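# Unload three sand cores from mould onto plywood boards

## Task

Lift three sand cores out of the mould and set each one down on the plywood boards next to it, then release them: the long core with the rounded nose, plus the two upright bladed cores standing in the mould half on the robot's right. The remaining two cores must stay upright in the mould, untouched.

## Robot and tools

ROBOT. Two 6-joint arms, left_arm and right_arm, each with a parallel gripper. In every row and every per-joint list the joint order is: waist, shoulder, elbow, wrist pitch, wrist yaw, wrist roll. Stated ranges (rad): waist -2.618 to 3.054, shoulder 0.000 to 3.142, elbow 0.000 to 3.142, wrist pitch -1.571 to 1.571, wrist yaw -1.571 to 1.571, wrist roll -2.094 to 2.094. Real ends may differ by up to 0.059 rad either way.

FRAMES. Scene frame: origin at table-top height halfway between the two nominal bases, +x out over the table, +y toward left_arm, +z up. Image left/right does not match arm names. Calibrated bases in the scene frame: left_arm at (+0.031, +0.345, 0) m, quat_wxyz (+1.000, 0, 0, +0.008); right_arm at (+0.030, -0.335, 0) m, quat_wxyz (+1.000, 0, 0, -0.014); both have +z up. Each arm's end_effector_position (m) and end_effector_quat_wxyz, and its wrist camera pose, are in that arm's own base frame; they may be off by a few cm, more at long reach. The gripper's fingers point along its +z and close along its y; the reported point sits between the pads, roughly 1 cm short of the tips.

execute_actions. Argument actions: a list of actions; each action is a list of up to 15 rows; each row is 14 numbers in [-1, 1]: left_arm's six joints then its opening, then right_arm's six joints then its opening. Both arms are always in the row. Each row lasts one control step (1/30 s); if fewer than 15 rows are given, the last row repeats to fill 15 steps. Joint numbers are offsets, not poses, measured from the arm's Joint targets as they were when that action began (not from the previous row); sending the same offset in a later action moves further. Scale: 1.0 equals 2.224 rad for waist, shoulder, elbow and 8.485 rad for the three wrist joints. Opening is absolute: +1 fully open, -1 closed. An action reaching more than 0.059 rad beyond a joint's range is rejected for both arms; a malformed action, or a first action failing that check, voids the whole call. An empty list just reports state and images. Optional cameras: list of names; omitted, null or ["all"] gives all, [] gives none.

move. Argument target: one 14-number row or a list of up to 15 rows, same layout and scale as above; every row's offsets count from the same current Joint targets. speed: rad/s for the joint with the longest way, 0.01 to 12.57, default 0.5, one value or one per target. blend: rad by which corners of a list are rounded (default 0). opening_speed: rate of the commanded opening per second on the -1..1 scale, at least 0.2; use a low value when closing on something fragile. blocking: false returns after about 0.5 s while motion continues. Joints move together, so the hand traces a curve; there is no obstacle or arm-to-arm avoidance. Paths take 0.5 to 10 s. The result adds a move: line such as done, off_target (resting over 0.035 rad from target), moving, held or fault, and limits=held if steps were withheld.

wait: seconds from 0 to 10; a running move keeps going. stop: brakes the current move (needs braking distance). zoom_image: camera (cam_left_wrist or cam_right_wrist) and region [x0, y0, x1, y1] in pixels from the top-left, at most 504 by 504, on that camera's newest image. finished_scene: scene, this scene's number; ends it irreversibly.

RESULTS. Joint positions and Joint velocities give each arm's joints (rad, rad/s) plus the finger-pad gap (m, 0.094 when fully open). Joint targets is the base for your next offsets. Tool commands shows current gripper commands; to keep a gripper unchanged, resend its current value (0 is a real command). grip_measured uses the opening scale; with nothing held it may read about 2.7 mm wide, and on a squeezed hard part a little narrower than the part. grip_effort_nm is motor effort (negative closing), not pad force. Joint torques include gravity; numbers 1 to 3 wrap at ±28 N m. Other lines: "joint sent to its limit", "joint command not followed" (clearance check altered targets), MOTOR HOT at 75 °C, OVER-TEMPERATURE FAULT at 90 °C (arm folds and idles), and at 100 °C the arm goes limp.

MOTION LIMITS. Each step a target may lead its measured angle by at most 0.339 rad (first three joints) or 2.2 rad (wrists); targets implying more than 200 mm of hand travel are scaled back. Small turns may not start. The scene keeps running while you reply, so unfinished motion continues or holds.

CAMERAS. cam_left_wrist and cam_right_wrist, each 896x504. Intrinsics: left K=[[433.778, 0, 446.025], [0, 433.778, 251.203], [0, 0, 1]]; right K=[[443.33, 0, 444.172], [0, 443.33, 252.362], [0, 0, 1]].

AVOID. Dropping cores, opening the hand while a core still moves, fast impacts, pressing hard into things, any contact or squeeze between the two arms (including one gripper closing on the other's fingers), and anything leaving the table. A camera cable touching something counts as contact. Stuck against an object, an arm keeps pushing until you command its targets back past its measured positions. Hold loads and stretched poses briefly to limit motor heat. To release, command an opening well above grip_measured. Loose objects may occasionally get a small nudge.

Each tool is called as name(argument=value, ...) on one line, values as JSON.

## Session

execute_actions(actions=[])

Scene clock: 0.00 s.
left_arm: end_effector_position=(+0.3493, -0.0518, +0.2095) grip_measured=+1.000 grip_effort_nm=n/a end_effector_quat_wxyz=(+0.534, -0.007, +0.815, -0.226) | right_arm: end_effector_position=(+0.3046, +0.0783, +0.1820) grip_measured=+1.000 grip_effort_nm=n/a end_effector_quat_wxyz=(+0.477, +0.034, +0.863, +0.162)
Joint positions: left_arm=[0.059 1.017 0.578 0.071 0.424 -0.25 0.094] | right_arm=[0.21 0.854 0.562 -0.224 -0.068 0.329 0.094]
Joint velocities: within noise
Joint torques (N m): no reading
Heat: left arm: 32 °C; right arm: 33 °C.
Joint targets: left_arm=[0.059 1.010 0.587 0.072 0.427 -0.248] | right_arm=[0.210 0.847 0.574 -0.220 -0.067 0.327]
Tool commands: left_gripper/opening=+1.0 right_gripper/opening=+1.0

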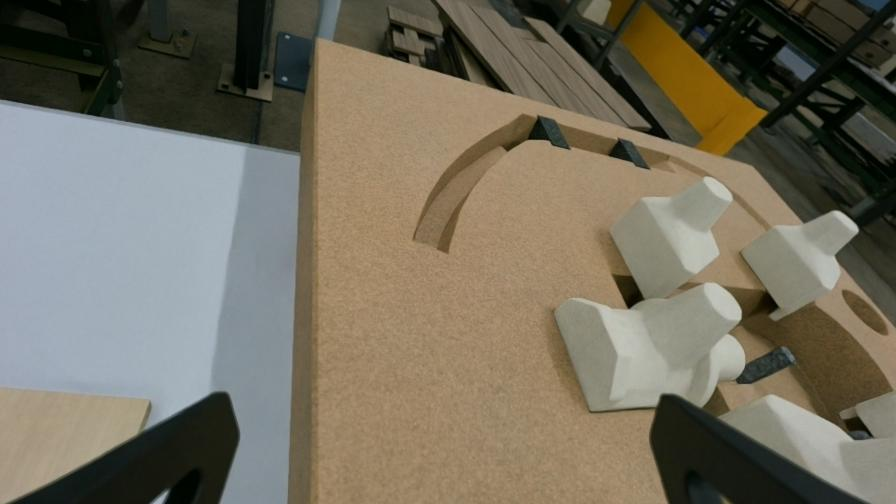

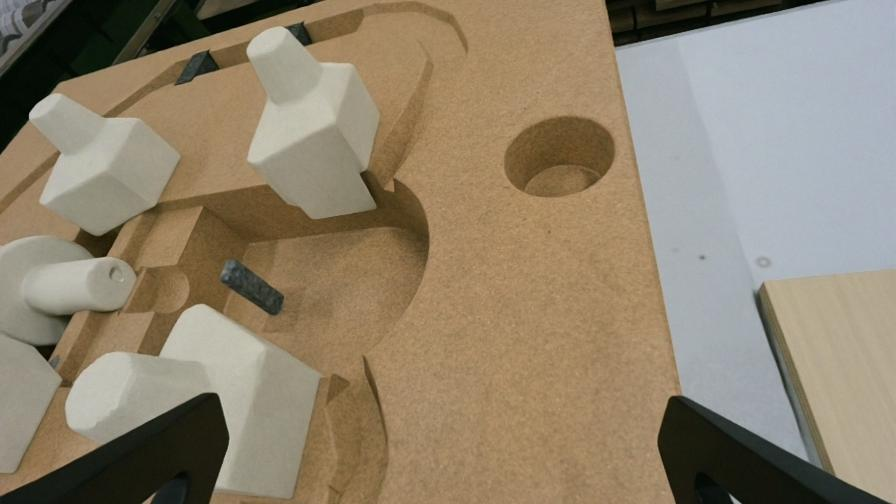

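move(target=[-0.2514,0.1097,0.479,-0.138,-0.0503,0.0292,0.4,0.1034,0.183,0.485,-0.1036,0.0079,-0.0385,0.6], speed=0.8)

Scene clock: 8.07 s.
left_arm: end_effector_position=(+0.2897, -0.1564, +0.3547) grip_measured=+0.402 grip_effort_nm=-0.066 end_effector_quat_wxyz=(+0.404, +0.220, +0.881, -0.108) | right_arm: end_effector_position=(+0.2993, +0.1409, +0.3520) grip_measured=+0.603 grip_effort_nm=-0.125 end_effector_quat_wxyz=(+0.405, -0.194, +0.889, +0.094)
Joint positions: left_arm=[-0.493 1.247 1.632 -1.094 0.01 -0.007 0.066] | right_arm=[0.433 1.251 1.625 -1.088 -0.007 0.007 0.075]
Joint velocities: within noise
Joint torques (N m): left_arm=[-0.47 -2.33 6.42 1.85 -0.08 0.01] | right_arm=[0.59 -2.55 7.36 1.18 0.05 -0.15]
Heat: left arm: 34 °C; right arm: 33 °C.
Joint targets: left_arm=[-0.500 1.254 1.653 -1.099 0.000 -0.001] | right_arm=[0.440 1.254 1.653 -1.099 0.000 0.000]
move: done

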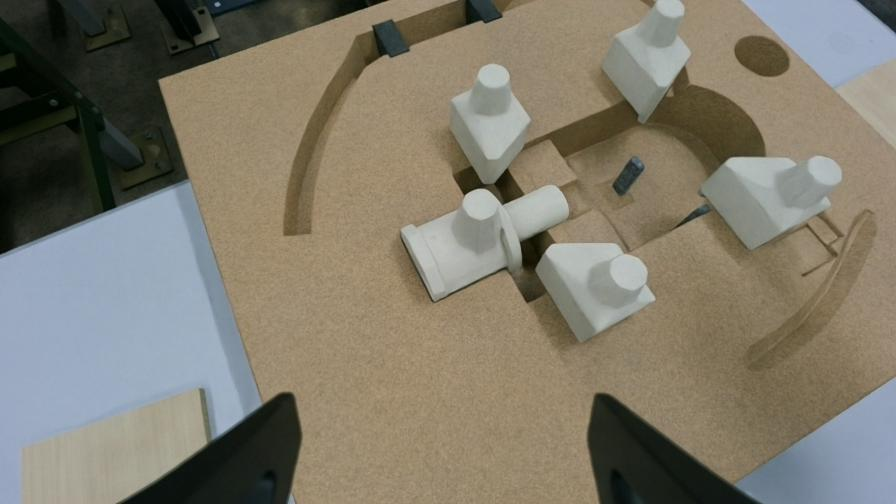

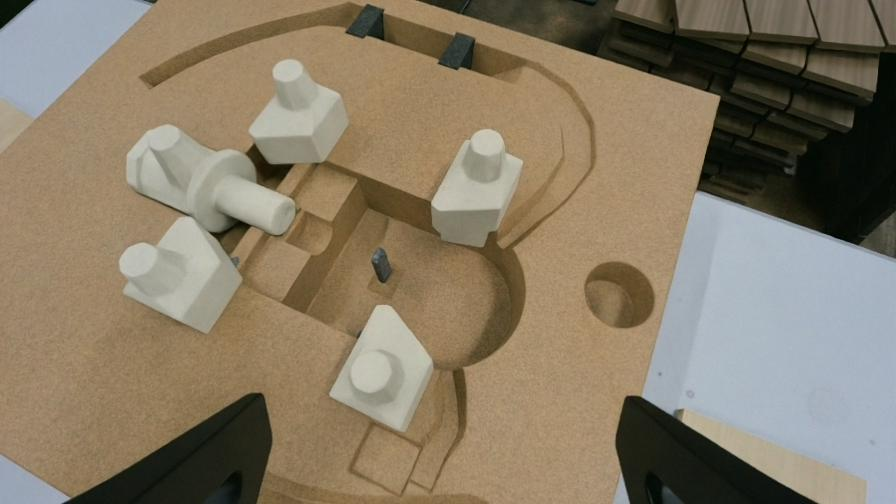

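move(target=[0.0913,0.4388,0.2864,-0.0249,0.0869,0.1394,0.4,0.054,0.2307,0.0863,-0.0314,0,0,0.6], speed=0.6)

Scene clock: 34.40 s.
left_arm: end_effector_position=(+0.4292, -0.2533, +0.2064) grip_measured=+0.402 grip_effort_nm=-0.061 end_effector_quat_wxyz=(+0.279, +0.662, +0.650, -0.247) | right_arm: end_effector_position=(+0.3204, +0.2007, +0.2104) grip_measured=+0.603 grip_effort_nm=-0.125 end_effector_quat_wxyz=(+0.128, -0.268, +0.954, +0.040)
Joint positions: left_arm=[-0.301 2.216 2.266 -1.301 0.706 1.169 0.066] | right_arm=[0.554 1.763 1.813 -1.352 -0.006 0.006 0.075]
Joint velocities: within noise
Joint torques (N m): left_arm=[0.32 -9.8 6.84 0.89 0.77 0.05] | right_arm=[0.55 -6.75 7.76 0.42 0.05 -0.11]
Heat: left arm: 36 °C; right arm: 34 °C.
Joint targets: left_arm=[-0.297 2.230 2.290 -1.310 0.737 1.182] | right_arm=[0.560 1.768 1.845 -1.366 0.000 0.000]
move: done

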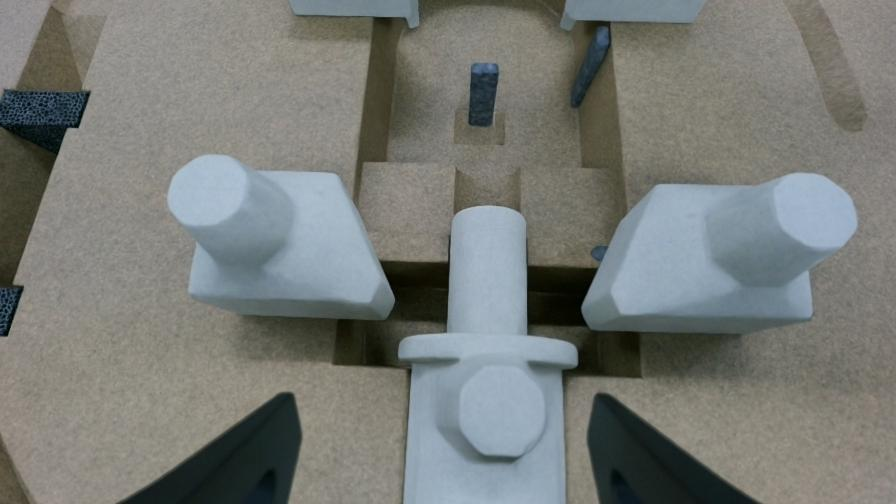

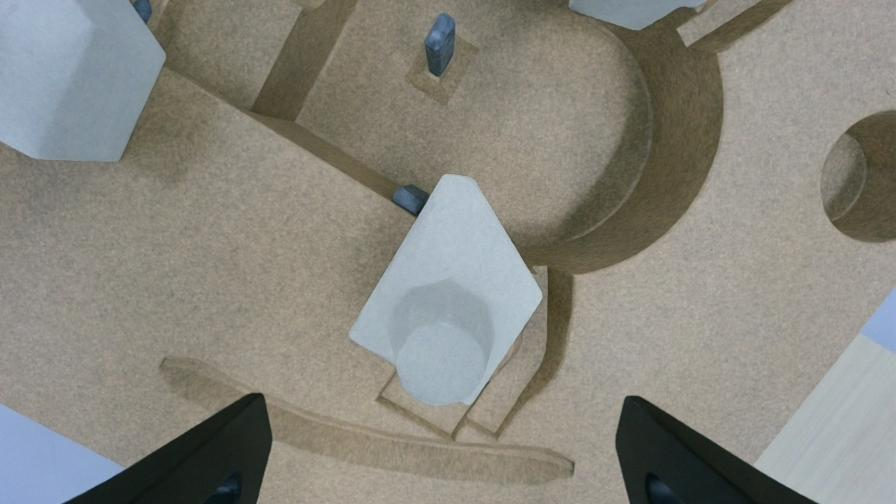

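move(target=[-0.0076,-0.0405,-0.0495,0.0047,0,0,0.4,0,-0.0328,-0.1493,0.0284,0,0,0.6], speed=0.3)

Scene clock: 53.47 s.
left_arm: end_effector_position=(+0.4199, -0.2533, +0.1989) grip_measured=+0.402 grip_effort_nm=-0.061 end_effector_quat_wxyz=(+0.269, +0.662, +0.652, -0.253) | right_arm: end_effector_position=(+0.3115, +0.1952, +0.1452) grip_measured=+0.603 grip_effort_nm=-0.129 end_effector_quat_wxyz=(+0.105, -0.269, +0.957, +0.033)
Joint positions: left_arm=[-0.306 2.185 2.191 -1.28 0.708 1.171 0.066] | right_arm=[0.554 1.728 1.521 -1.143 -0.006 0.006 0.075]
Joint velocities: within noise
Joint torques (N m): left_arm=[-0.58 -14.04 3.93 1.05 0.77 0.07] | right_arm=[0.54 -9.72 4.81 0.65 0.05 -0.11]
Heat: left arm: 36 °C; right arm: 37 °C.
Joint targets: left_arm=[-0.314 2.139 2.180 -1.270 0.737 1.182] | right_arm=[0.560 1.695 1.513 -1.124 0.000 0.000]
move: off_target (left_arm); left_arm: the shoulder is farthest, 0.045 rad from its target

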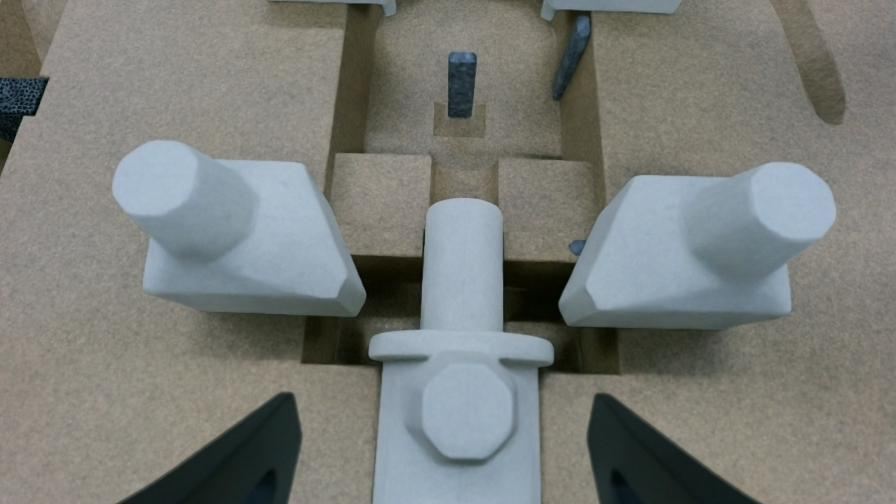

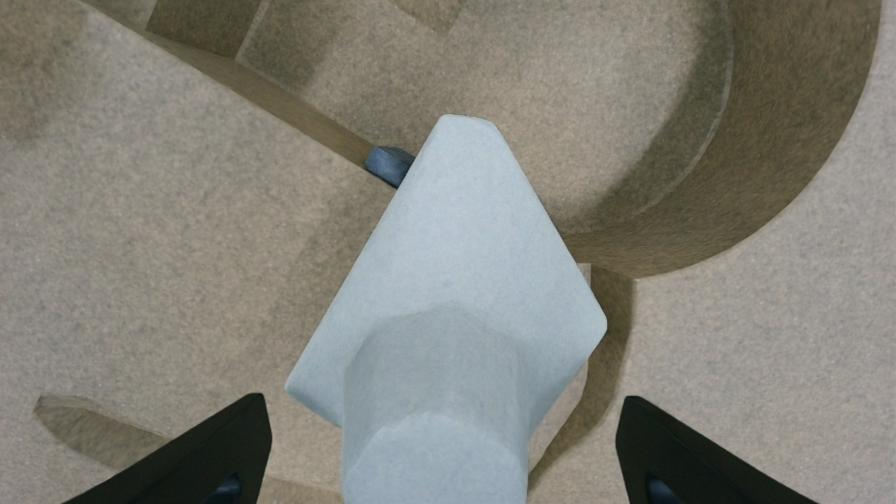

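move(target=[-0.005,-0.0288,-0.1448,0.0324,0,0,0.4,0,0,0,0,0,0,-0.5], speed=0.25, opening_speed=0.6)

Scene clock: 59.80 s.
left_arm: end_effector_position=(+0.4135, -0.2566, +0.1420) grip_measured=+0.402 grip_effort_nm=-0.056 end_effector_quat_wxyz=(+0.271, +0.666, +0.647, -0.253) | right_arm: end_effector_position=(+0.3107, +0.1969, +0.1477) grip_measured=-0.282 grip_effort_nm=-0.999 end_effector_quat_wxyz=(+0.108, -0.270, +0.956, +0.037)
Joint positions: left_arm=[-0.317 2.126 1.867 -1.007 0.708 1.171 0.066] | right_arm=[0.556 1.721 1.521 -1.142 -0.012 0.008 0.034]
Joint velocities: within noise
Joint torques (N m): left_arm=[-0.61 -14.13 4.27 1.12 0.77 0.08] | right_arm=[0.32 -9.11 4.78 0.63 0.11 -0.13]
Heat: left arm: 39 °C; right arm: 38 °C.
Joint targets: left_arm=[-0.325 2.075 1.858 -0.996 0.737 1.182] | right_arm=[0.560 1.695 1.513 -1.124 0.000 0.000]
move: off_target (left_arm); left_arm: the shoulder is farthest, 0.051 rad from its target

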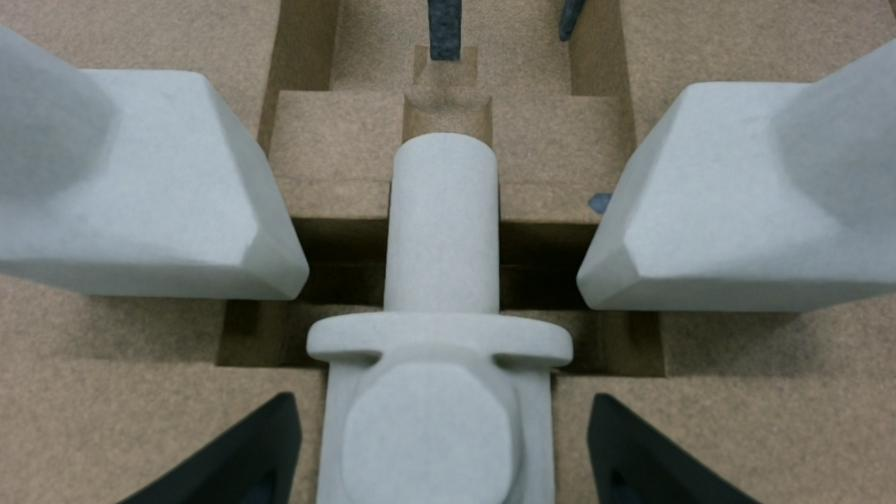

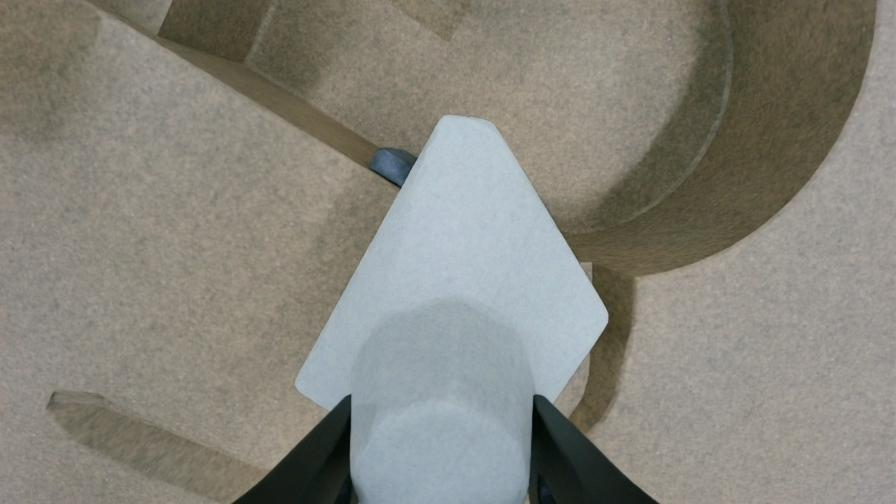

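move(target=[[0,0,0,0,0,0,-0.5,0,0.0247,0.129,-0.0243,0,0,-0.5],[0,0,0,0,0,0,-0.5,0,0.0697,0.3246,-0.0467,0,0,-0.5]], speed=[0.2,0.4], blend=[0.05,0], opening_speed=0.6)

Scene clock: 71.07 s.
left_arm: end_effector_position=(+0.4155, -0.2570, +0.1423) grip_measured=-0.214 grip_effort_nm=-1.004 end_effector_quat_wxyz=(+0.275, +0.667, +0.645, -0.250) | right_arm: end_effector_position=(+0.3317, +0.2093, +0.2764) grip_measured=-0.287 grip_effort_nm=-1.004 end_effector_quat_wxyz=(+0.169, -0.268, +0.947, +0.053)
Joint positions: left_arm=[-0.317 2.126 1.867 -0.997 0.706 1.171 0.037] | right_arm=[0.556 1.855 2.19 -1.549 -0.008 0.007 0.033]
Joint velocities: within noise
Joint torques (N m): left_arm=[-0.53 -14.23 4.4 1 0.79 0.06] | right_arm=[0.32 -7.73 8.34 0.92 0.07 -0.11]
Heat: left arm: 44 °C; right arm: 38 °C.
Joint targets: left_arm=[-0.325 2.075 1.858 -0.995 0.737 1.182] | right_arm=[0.560 1.850 2.235 -1.521 0.000 0.000]
move: off_target (left_arm, right_arm); blend cut to 0 rad at target 1; left_arm: the shoulder is farthest, 0.051 rad from its target; right_arm: the elbow is farthest, 0.045 rad from its target

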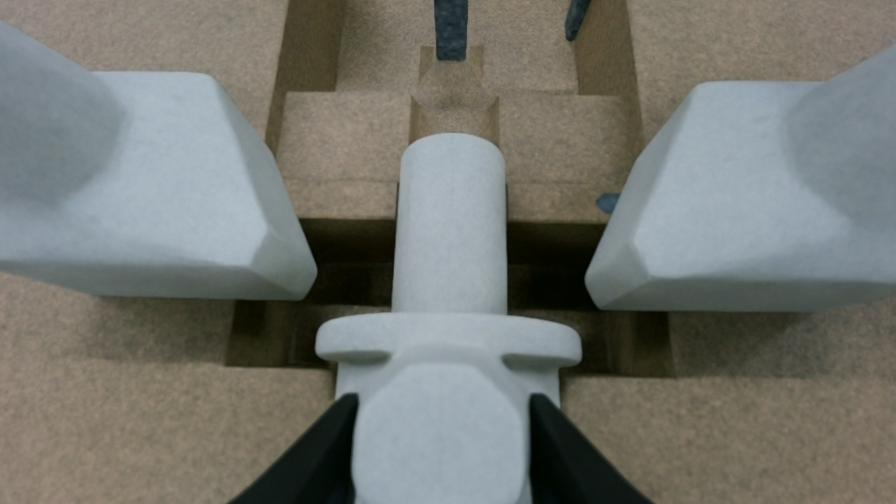

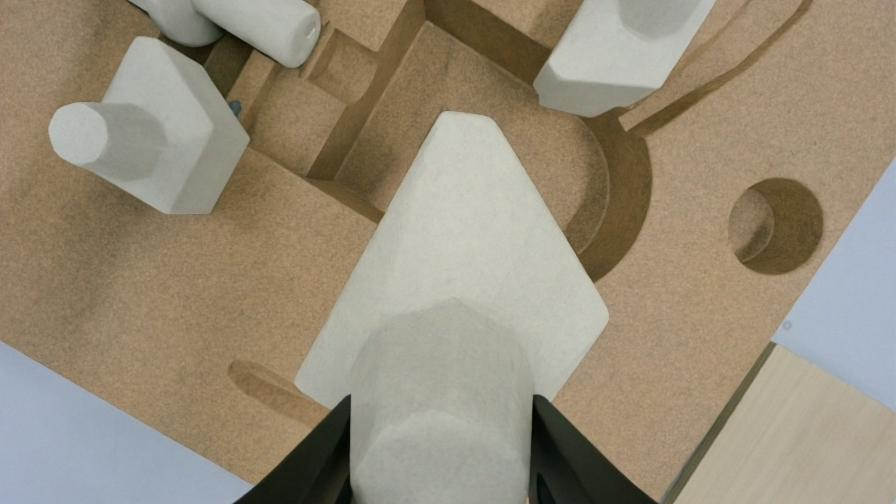

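move(target=[[0,0.0405,0.17,-0.0324,0,0,-0.5,-0.1124,-0.045,0,0.0118,0,0,-0.5],[0.045,0.0067,0.2122,-0.0359,0,0,-0.5,-0.2473,-0.1124,-0.1124,0.0295,0,0,-0.5],[0.1394,-0.0427,0.2257,-0.0359,0,0,-0.5,-0.3732,-0.1574,-0.2181,0.0496,0,0,-0.5]], speed=[0.2,0.3,0.35], blend=[0.03,0.05,0])

Scene clock: 114.50 s.
left_arm: end_effector_position=(+0.4609, -0.1146, +0.2837) grip_measured=-0.214 grip_effort_nm=-1.009 end_effector_quat_wxyz=(+0.359, +0.578, +0.720, -0.140) | right_arm: end_effector_position=(+0.3661, -0.1000, +0.2804) grip_measured=-0.287 grip_effort_nm=-1.004 end_effector_quat_wxyz=(+0.283, +0.132, +0.949, -0.037)
Joint positions: left_arm=[-0.015 2.059 2.313 -1.349 0.657 1.172 0.037] | right_arm=[-0.269 1.55 1.743 -1.184 -0.001 0.007 0.033]
Joint velocities: within noise
Joint torques (N m): left_arm=[0.03 -15.35 8.64 1.8 1.33 0.05] | right_arm=[-0.03 -9.72 5.86 1.78 0 -0.11]
Heat: left arm: 51 °C; right arm: 40 °C.
Joint targets: left_arm=[-0.015 1.981 2.360 -1.300 0.737 1.182] | right_arm=[-0.270 1.500 1.750 -1.100 0.000 0.000]
move: off_target (left_arm, right_arm); left_arm: the wrist yaw is farthest, 0.080 rad from its target; right_arm: the wrist pitch is farthest, 0.084 rad from its target

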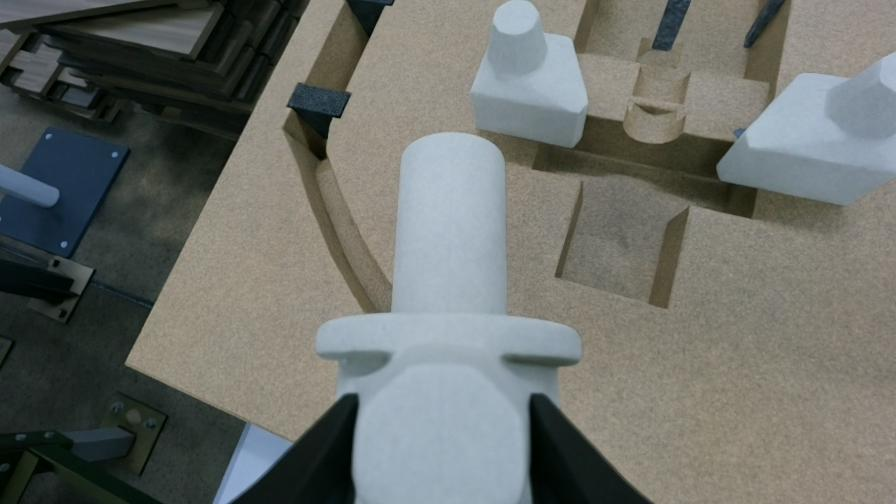

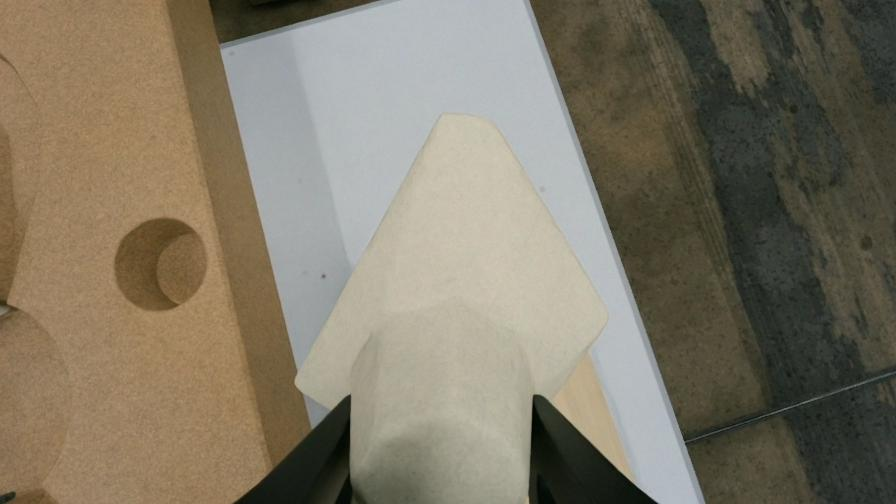

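move(target=[0.2001,-0.3781,-0.4429,0.02,-0.0869,-0.1393,-0.5,0,-0.0706,-0.298,0.0726,0,0,-0.5], speed=0.45)

Scene clock: 121.73 s.
left_arm: end_effector_position=(+0.2536, +0.1140, +0.2538) grip_measured=-0.214 grip_effort_nm=-1.004 end_effector_quat_wxyz=(+0.263, -0.198, +0.943, +0.054) | right_arm: end_effector_position=(+0.3663, -0.1000, +0.1655) grip_measured=-0.287 grip_effort_nm=-1.004 end_effector_quat_wxyz=(+0.328, +0.130, +0.935, -0.043)
Joint positions: left_arm=[0.424 1.18 1.364 -1.21 0.008 0.007 0.037] | right_arm=[-0.269 1.392 1.077 -0.582 -0.001 0.007 0.033]
Joint velocities: within noise
Joint torques (N m): left_arm=[0.55 -5.61 5.75 2.3 -0.04 -0.12] | right_arm=[-0.05 -8.92 6.72 2 0 -0.11]
Heat: left arm: 50 °C; right arm: 41 °C.
Joint targets: left_arm=[0.430 1.140 1.375 -1.130 0.000 0.000] | right_arm=[-0.270 1.342 1.087 -0.484 0.000 0.000]
move: off_target (left_arm, right_arm); left_arm: the wrist pitch is farthest, 0.079 rad from its target; right_arm: the wrist pitch is farthest, 0.098 rad from its target

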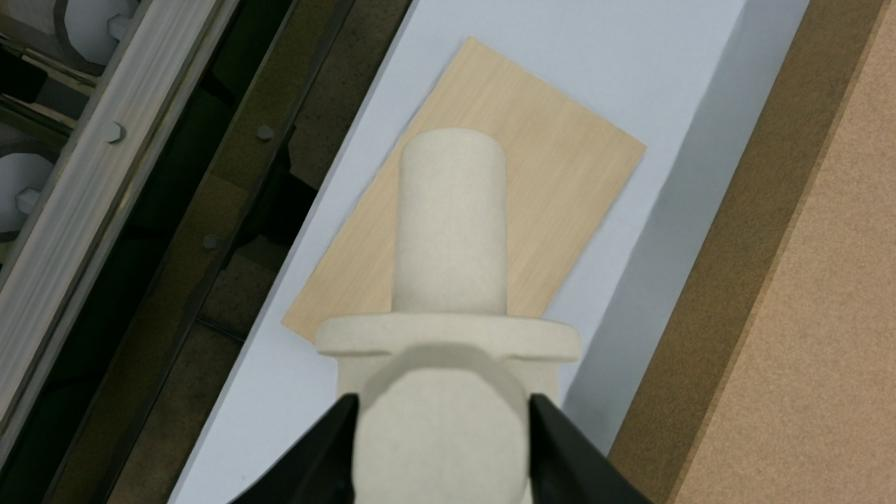

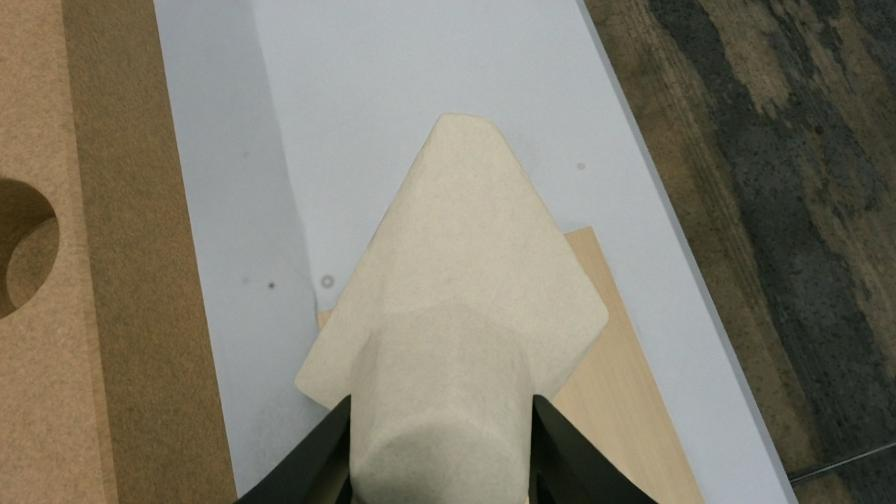

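move(target=[0,0.0076,-0.281,0.1002,0,0,-0.5,0,-0.01,-0.1843,0.0606,0,0,-0.5], speed=0.3)

Scene clock: 146.10 s.
left_arm: end_effector_position=(+0.3027, +0.1362, +0.1260) grip_measured=-0.214 grip_effort_nm=-0.999 end_effector_quat_wxyz=(+0.350, -0.192, +0.914, +0.073) | right_arm: end_effector_position=(+0.3564, -0.0973, +0.0921) grip_measured=-0.287 grip_effort_nm=-1.004 end_effector_quat_wxyz=(+0.383, +0.127, +0.914, -0.050)
Joint positions: left_arm=[0.424 1.18 0.734 -0.395 0.007 0.006 0.037] | right_arm=[-0.269 1.363 0.67 -0.084 -0.001 0.007 0.033]
Joint velocities: within noise
Joint torques (N m): left_arm=[0.57 -4.82 6.8 2.96 -0.04 -0.14] | right_arm=[-0.02 -7.86 6.22 2.28 0 -0.12]
Heat: left arm: 40 °C; right arm: 41 °C.
Joint targets: left_arm=[0.430 1.157 0.749 -0.280 0.000 0.000] | right_arm=[-0.270 1.320 0.677 0.030 0.000 0.000]
move: off_target (left_arm, right_arm); left_arm: the wrist pitch is farthest, 0.115 rad from its target; right_arm: the wrist pitch is farthest, 0.114 rad from its target

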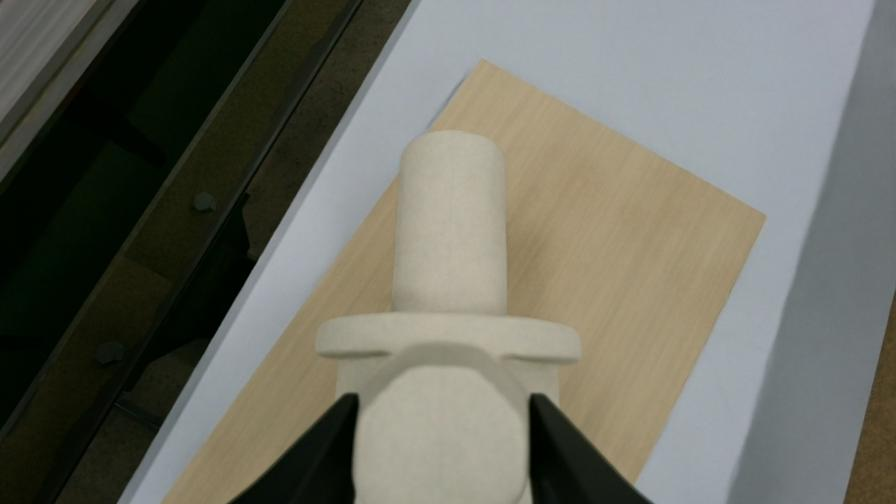

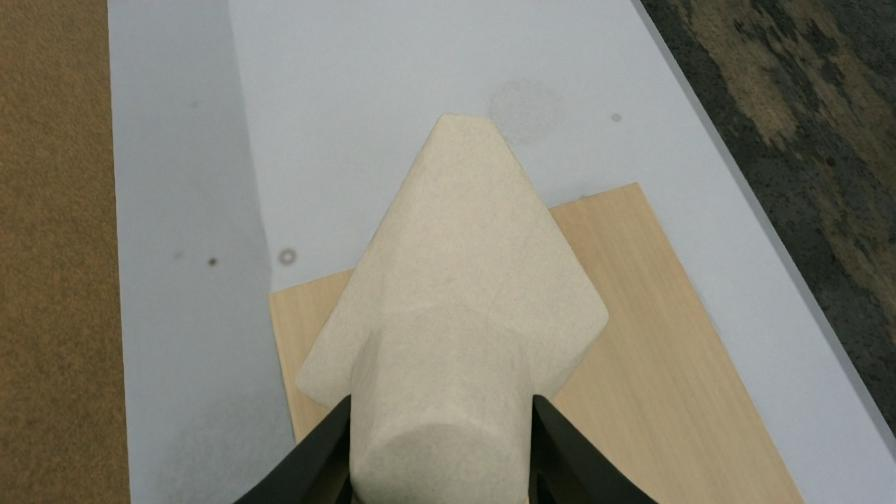

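move(target=[0,0.0373,-0.0513,0.0348,0,0,-0.5,0,-0.0045,-0.192,0.086,0,0,-0.5], speed=0.25)

Scene clock: 156.77 s.
left_arm: end_effector_position=(+0.3243, +0.1463, +0.1104) grip_measured=-0.214 grip_effort_nm=-0.999 end_effector_quat_wxyz=(+0.401, -0.188, +0.893, +0.085) | right_arm: end_effector_position=(+0.3370, -0.0919, +0.0767) grip_measured=-0.287 grip_effort_nm=-1.009 end_effector_quat_wxyz=(+0.526, +0.116, +0.840, -0.070)
Joint positions: left_arm=[0.424 1.246 0.626 -0.107 0.006 0.006 0.037] | right_arm=[-0.269 1.344 0.247 0.645 -0.001 0.005 0.033]
Joint velocities: within noise
Joint torques (N m): left_arm=[0.57 -3.92 6.01 3.18 -0.06 -0.12] | right_arm=[-0.05 -5.93 5 2.56 0 -0.1]
Heat: left arm: 42 °C; right arm: 41 °C.
Joint targets: left_arm=[0.430 1.239 0.636 0.015 0.000 0.000] | right_arm=[-0.270 1.310 0.250 0.760 0.000 0.000]
move: off_target (left_arm, right_arm); left_arm: the wrist pitch is farthest, 0.122 rad from its target; right_arm: the wrist pitch is farthest, 0.114 rad from its target

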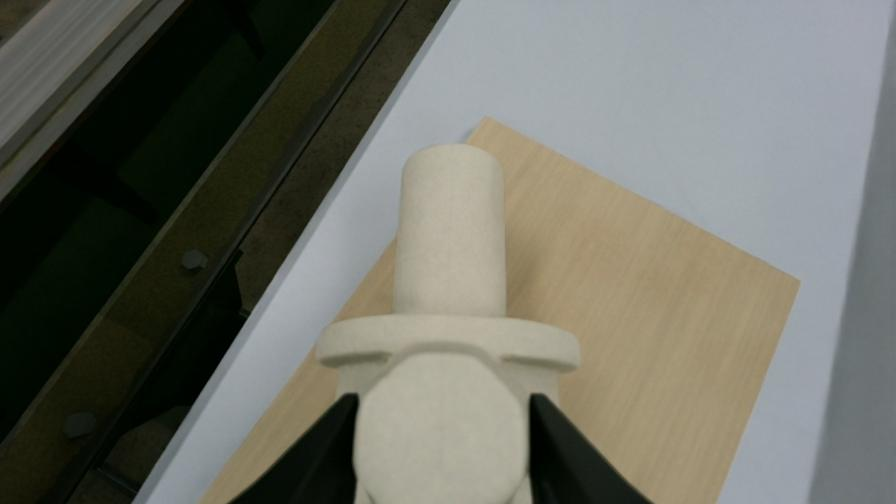

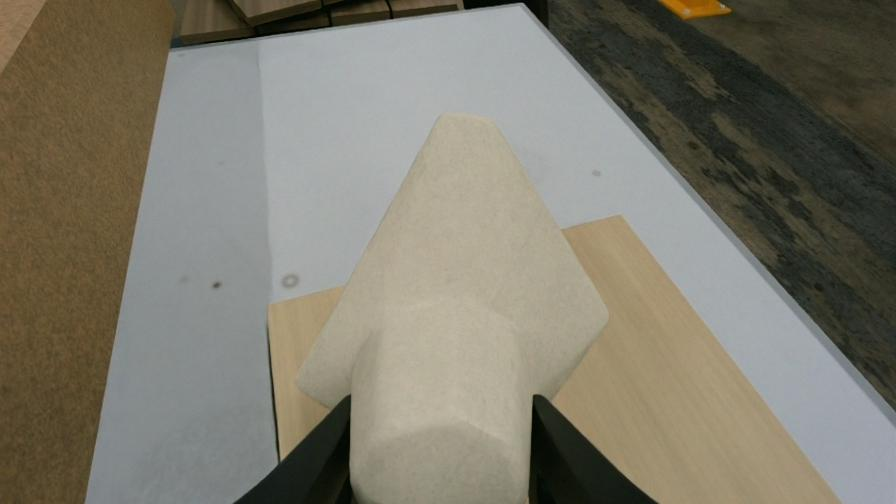

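move(target=[0,0.0,-0.0054,0.0,0,0,-0.5,0,0.0697,-0.0522,0.0318,0,0,-0.5], speed=0.15)

move(target=[0,0,0,0,0,0,-0.16,0,0,0,0,0,0,-0.5], opening_speed=0.3)

Scene clock: 166.57 s.
left_arm: end_effector_position=(+0.3248, +0.1466, +0.1100) grip_measured=-0.214 grip_effort_nm=-0.999 end_effector_quat_wxyz=(+0.405, -0.188, +0.891, +0.086) | right_arm: end_effector_position=(+0.3294, -0.0900, +0.0691) grip_measured=-0.287 grip_effort_nm=-1.009 end_effector_quat_wxyz=(+0.562, +0.112, +0.816, -0.075)
Joint positions: left_arm=[0.424 1.246 0.618 -0.091 0.005 0.006 0.037] | right_arm=[-0.269 1.464 0.137 0.962 0 0.003 0.033]
Joint velocities: within noise
Joint torques (N m): left_arm=[0.35 -3.93 5.71 3.01 -0.04 -0.13] | right_arm=[-0.06 -3.17 3.6 2.16 -0.01 -0.08]
Heat: left arm: 46 °C; right arm: 45 °C.
Joint targets: left_arm=[0.430 1.239 0.623 0.015 0.000 0.000] | right_arm=[-0.270 1.465 0.134 1.030 0.000 0.000]
move: off_target (left_arm, right_arm); left_arm: the wrist pitch is farthest, 0.106 rad from its target; right_arm: the wrist pitch is farthest, 0.068 rad from its target

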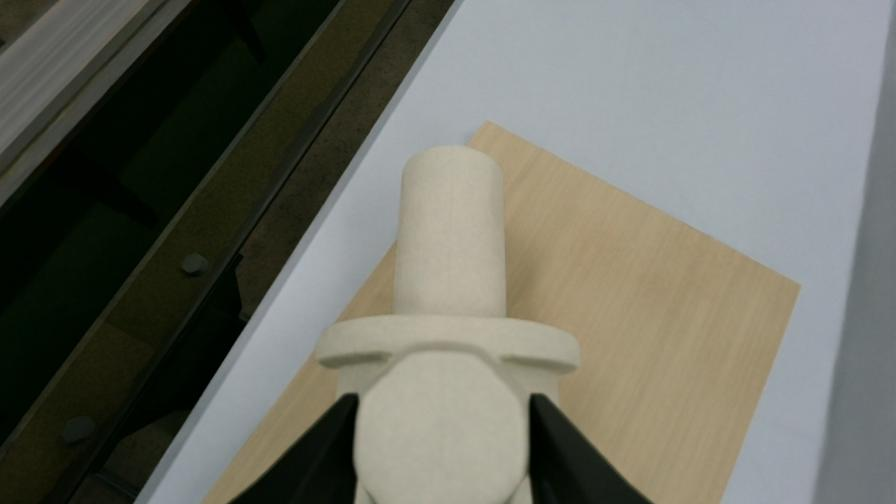

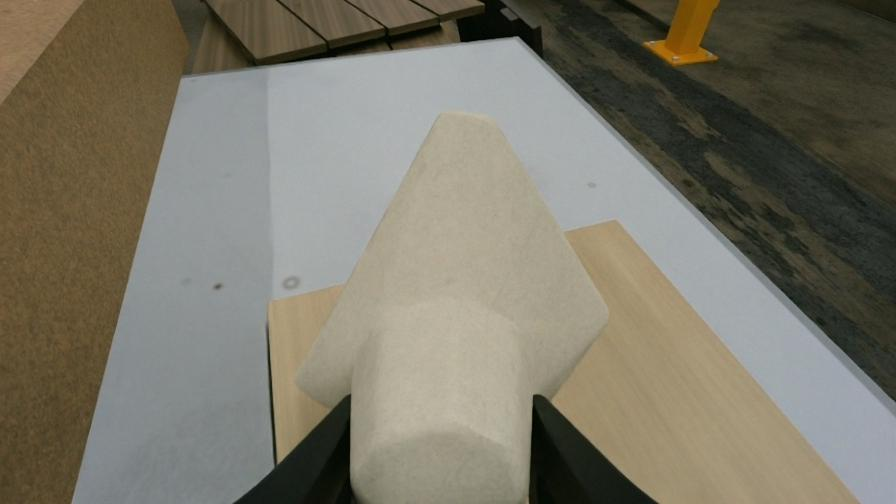

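Scene clock: 167.90 s.
left_arm: end_effector_position=(+0.3249, +0.1467, +0.1102) grip_measured=-0.159 grip_effort_nm=-0.007 end_effector_quat_wxyz=(+0.405, -0.188, +0.891, +0.086) | right_arm: end_effector_position=(+0.3295, -0.0900, +0.0693) grip_measured=-0.287 grip_effort_nm=-1.004 end_effector_quat_wxyz=(+0.562, +0.112, +0.816, -0.075)
Joint positions: left_arm=[0.424 1.246 0.618 -0.09 0.005 0.006 0.039] | right_arm=[-0.269 1.464 0.137 0.962 0 0.003 0.033]
Joint velocities: within noise
Joint torques (N m): left_arm=[0.51 -3.86 5.68 3.04 -0.02 -0.12] | right_arm=[-0.03 -3.15 3.56 2.15 -0.01 -0.07]
Heat: left arm: 46 °C; right arm: 45 °C.
Joint targets: left_arm=[0.430 1.239 0.623 0.015 0.000 0.000] | right_arm=[-0.270 1.465 0.134 1.030 0.000 0.000]
move: off_target (left_arm, right_arm); left_arm: the wrist pitch is farthest, 0.105 rad from its target; right_arm: the wrist pitch is farthest, 0.068 rad from its target

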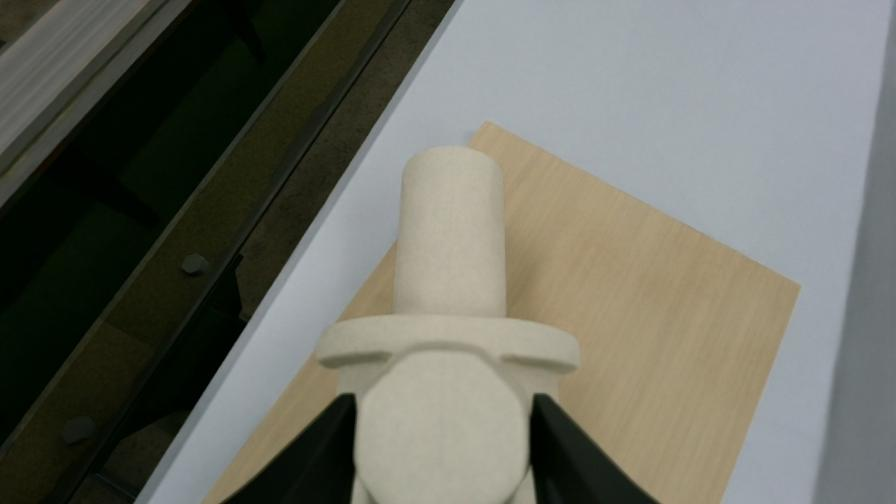

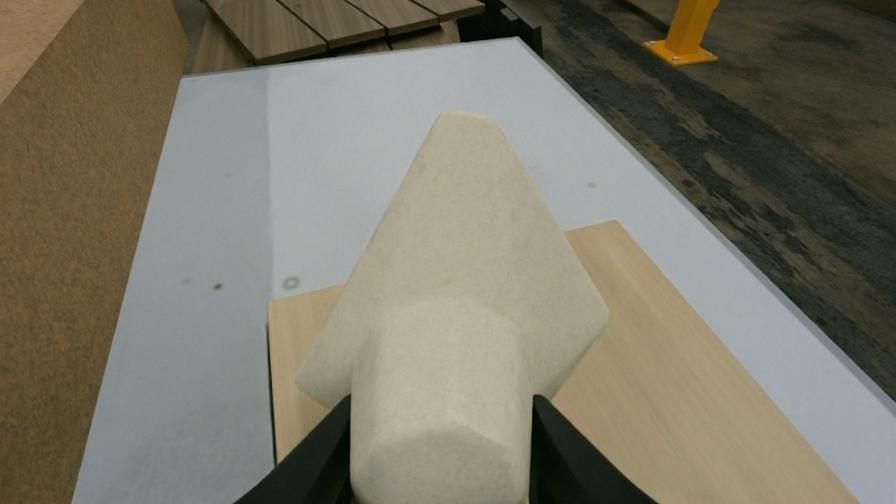

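move(target=[0,0,0,0,0,0,0.1,0,0,0,-0.0141,0,0,-0.274], speed=0.1, opening_speed=0.4)

Scene clock: 173.80 s.
left_arm: end_effector_position=(+0.3363, +0.1519, +0.1258) grip_measured=+0.098 grip_effort_nm=0.125 end_effector_quat_wxyz=(+0.440, -0.184, +0.874, +0.094) | right_arm: end_effector_position=(+0.3279, -0.0897, +0.0652) grip_measured=-0.272 grip_effort_nm=-0.667 end_effector_quat_wxyz=(+0.555, +0.112, +0.821, -0.075)
Joint positions: left_arm=[0.424 1.246 0.618 -0.01 0.005 0.006 0.052] | right_arm=[-0.269 1.464 0.137 0.945 0.001 0.001 0.034]
Joint velocities: within noise
Joint torques (N m): left_arm=[0.55 -3.99 5.86 2.21 -0.02 -0.12] | right_arm=[-0.05 -3.18 3.56 1.19 -0.02 -0.04]
Heat: left arm: 46 °C; right arm: 45 °C.
Joint targets: left_arm=[0.430 1.239 0.623 0.015 0.000 0.000] | right_arm=[-0.270 1.465 0.134 0.910 0.000 0.000]
move: done

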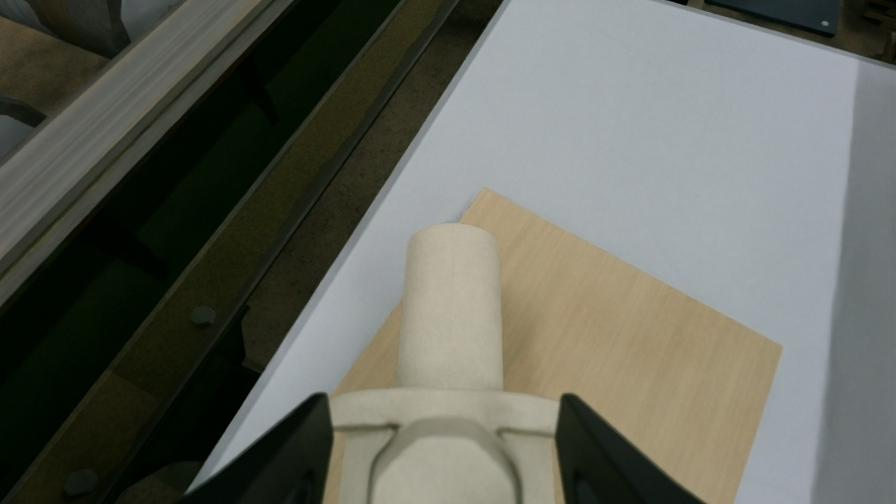

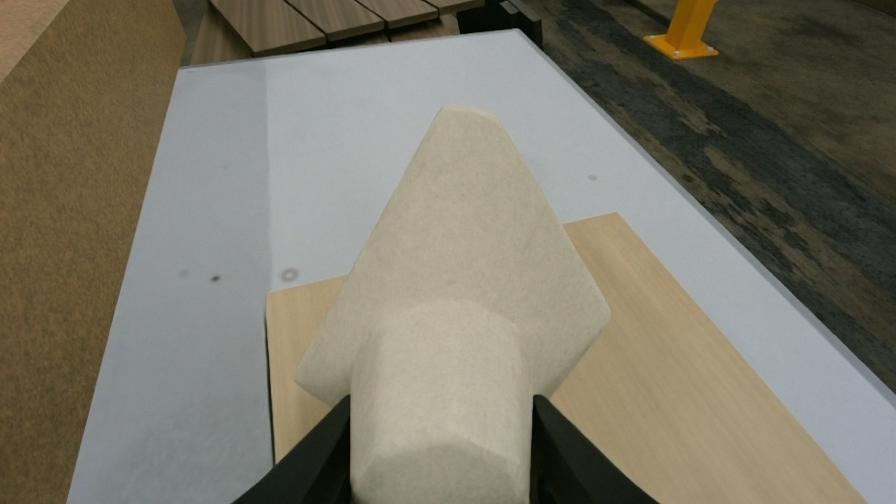

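move(target=[[0,-0.165,-0.0234,-0.0477,0,0,0.25,0,0,0,-0.0095,0,0,-0.262],[0,-0.1084,0.2797,-0.1078,0,0,0.25,0,0,0,-0.0142,0,0,-0.262]], speed=[0.2,0.4], opening_speed=0.4)

Scene clock: 181.97 s.
left_arm: end_effector_position=(+0.2697, +0.1218, +0.3009) grip_measured=+0.248 grip_effort_nm=0.129 end_effector_quat_wxyz=(+0.428, -0.186, +0.880, +0.091) | right_arm: end_effector_position=(+0.3253, -0.0890, +0.0599) grip_measured=-0.259 grip_effort_nm=-0.139 end_effector_quat_wxyz=(+0.544, +0.111, +0.828, -0.075)
Joint positions: left_arm=[0.424 0.992 1.223 -0.896 0.005 0.005 0.059] | right_arm=[-0.269 1.458 0.137 0.913 0.001 -0.004 0.035]
Joint velocities: within noise
Joint torques (N m): left_arm=[0.46 -0.92 7.05 1.91 -0.04 -0.11] | right_arm=[-0.02 -2.67 3.59 0.38 -0.02 0.01]
Heat: left arm: 44 °C; right arm: 42 °C.
Joint targets: left_arm=[0.430 0.998 1.246 -0.899 0.000 0.000] | right_arm=[-0.270 1.465 0.134 0.790 0.000 0.000]
move: off_target (right_arm); right_arm: the wrist pitch is farthest, 0.124 rad from its target

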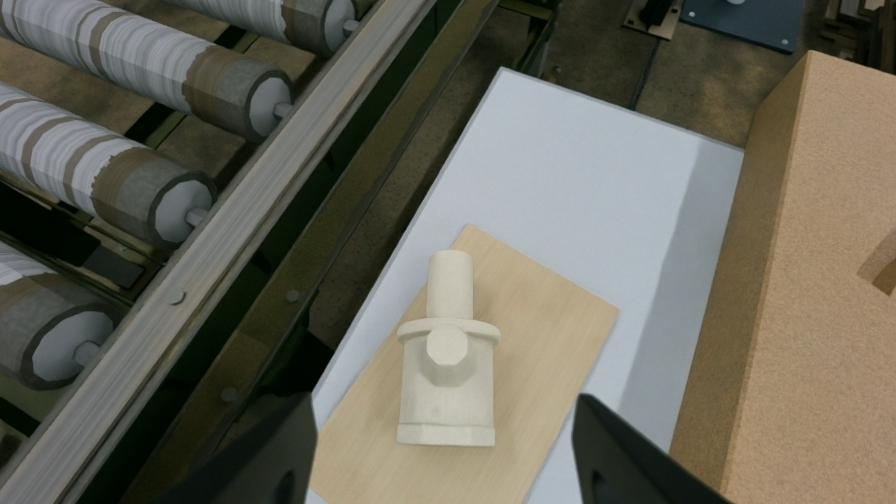

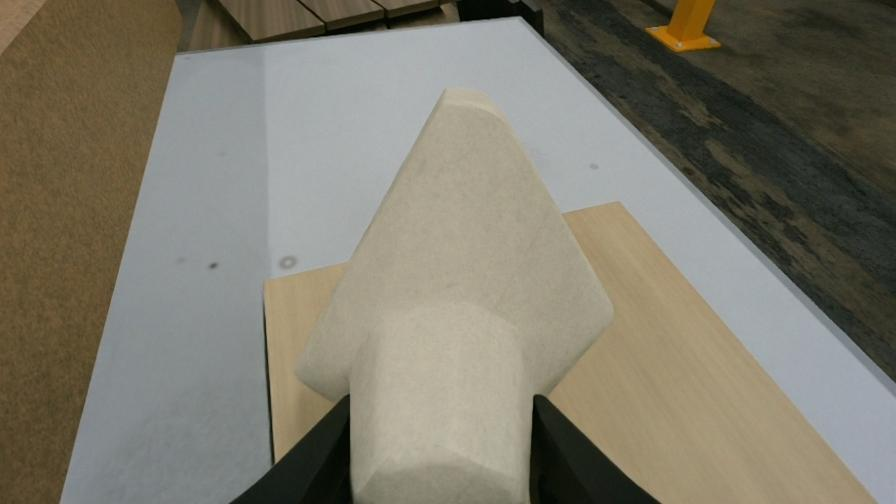

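move(target=[0,0,0,0,0,0,0.25,0,0,0,0,0,0,-0.246], opening_speed=0.2, cameras=["cam_right_wrist"])

Scene clock: 184.70 s.
left_arm: end_effector_position=(+0.2695, +0.1218, +0.3007) grip_measured=+0.248 grip_effort_nm=0.115 end_effector_quat_wxyz=(+0.428, -0.186, +0.880, +0.091) | right_arm: end_effector_position=(+0.3170, -0.0868, +0.0422) grip_measured=-0.246 grip_effort_nm=0.027 end_effector_quat_wxyz=(+0.511, +0.114, +0.849, -0.071)
Joint positions: left_arm=[0.424 0.992 1.223 -0.897 0.005 0.005 0.059] | right_arm=[-0.269 1.458 0.137 0.835 0.002 -0.004 0.035]
Joint velocities: within noise
Joint torques (N m): left_arm=[0.57 -0.88 7.12 1.88 -0.02 -0.12] | right_arm=[0.03 -2.63 3.74 1.01 -0.03 0.01]
Heat: left arm: 44 °C; right arm: 41 °C.
Joint targets: left_arm=[0.430 0.998 1.246 -0.899 0.000 0.000] | right_arm=[-0.270 1.465 0.134 0.789 0.000 0.000]
move: off_target (right_arm); right_arm: the wrist pitch is farthest, 0.045 rad from its target
Images, in order (width x height): cam_right_wrist 896x504.

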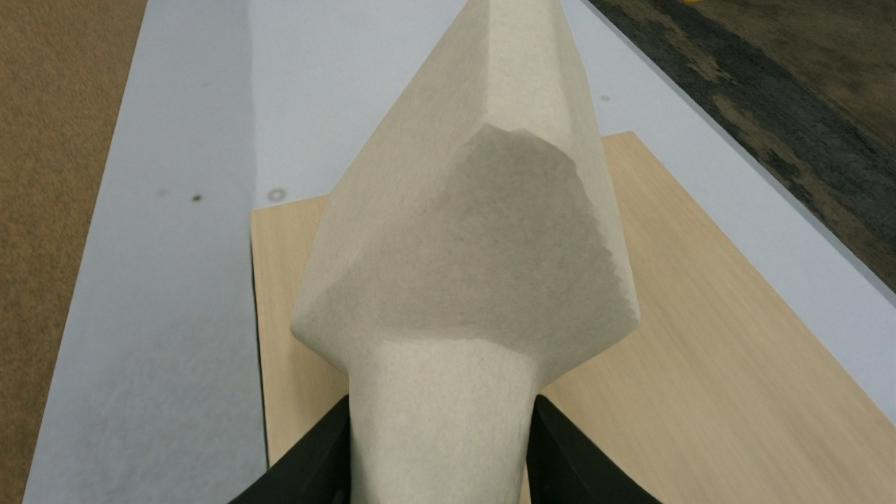

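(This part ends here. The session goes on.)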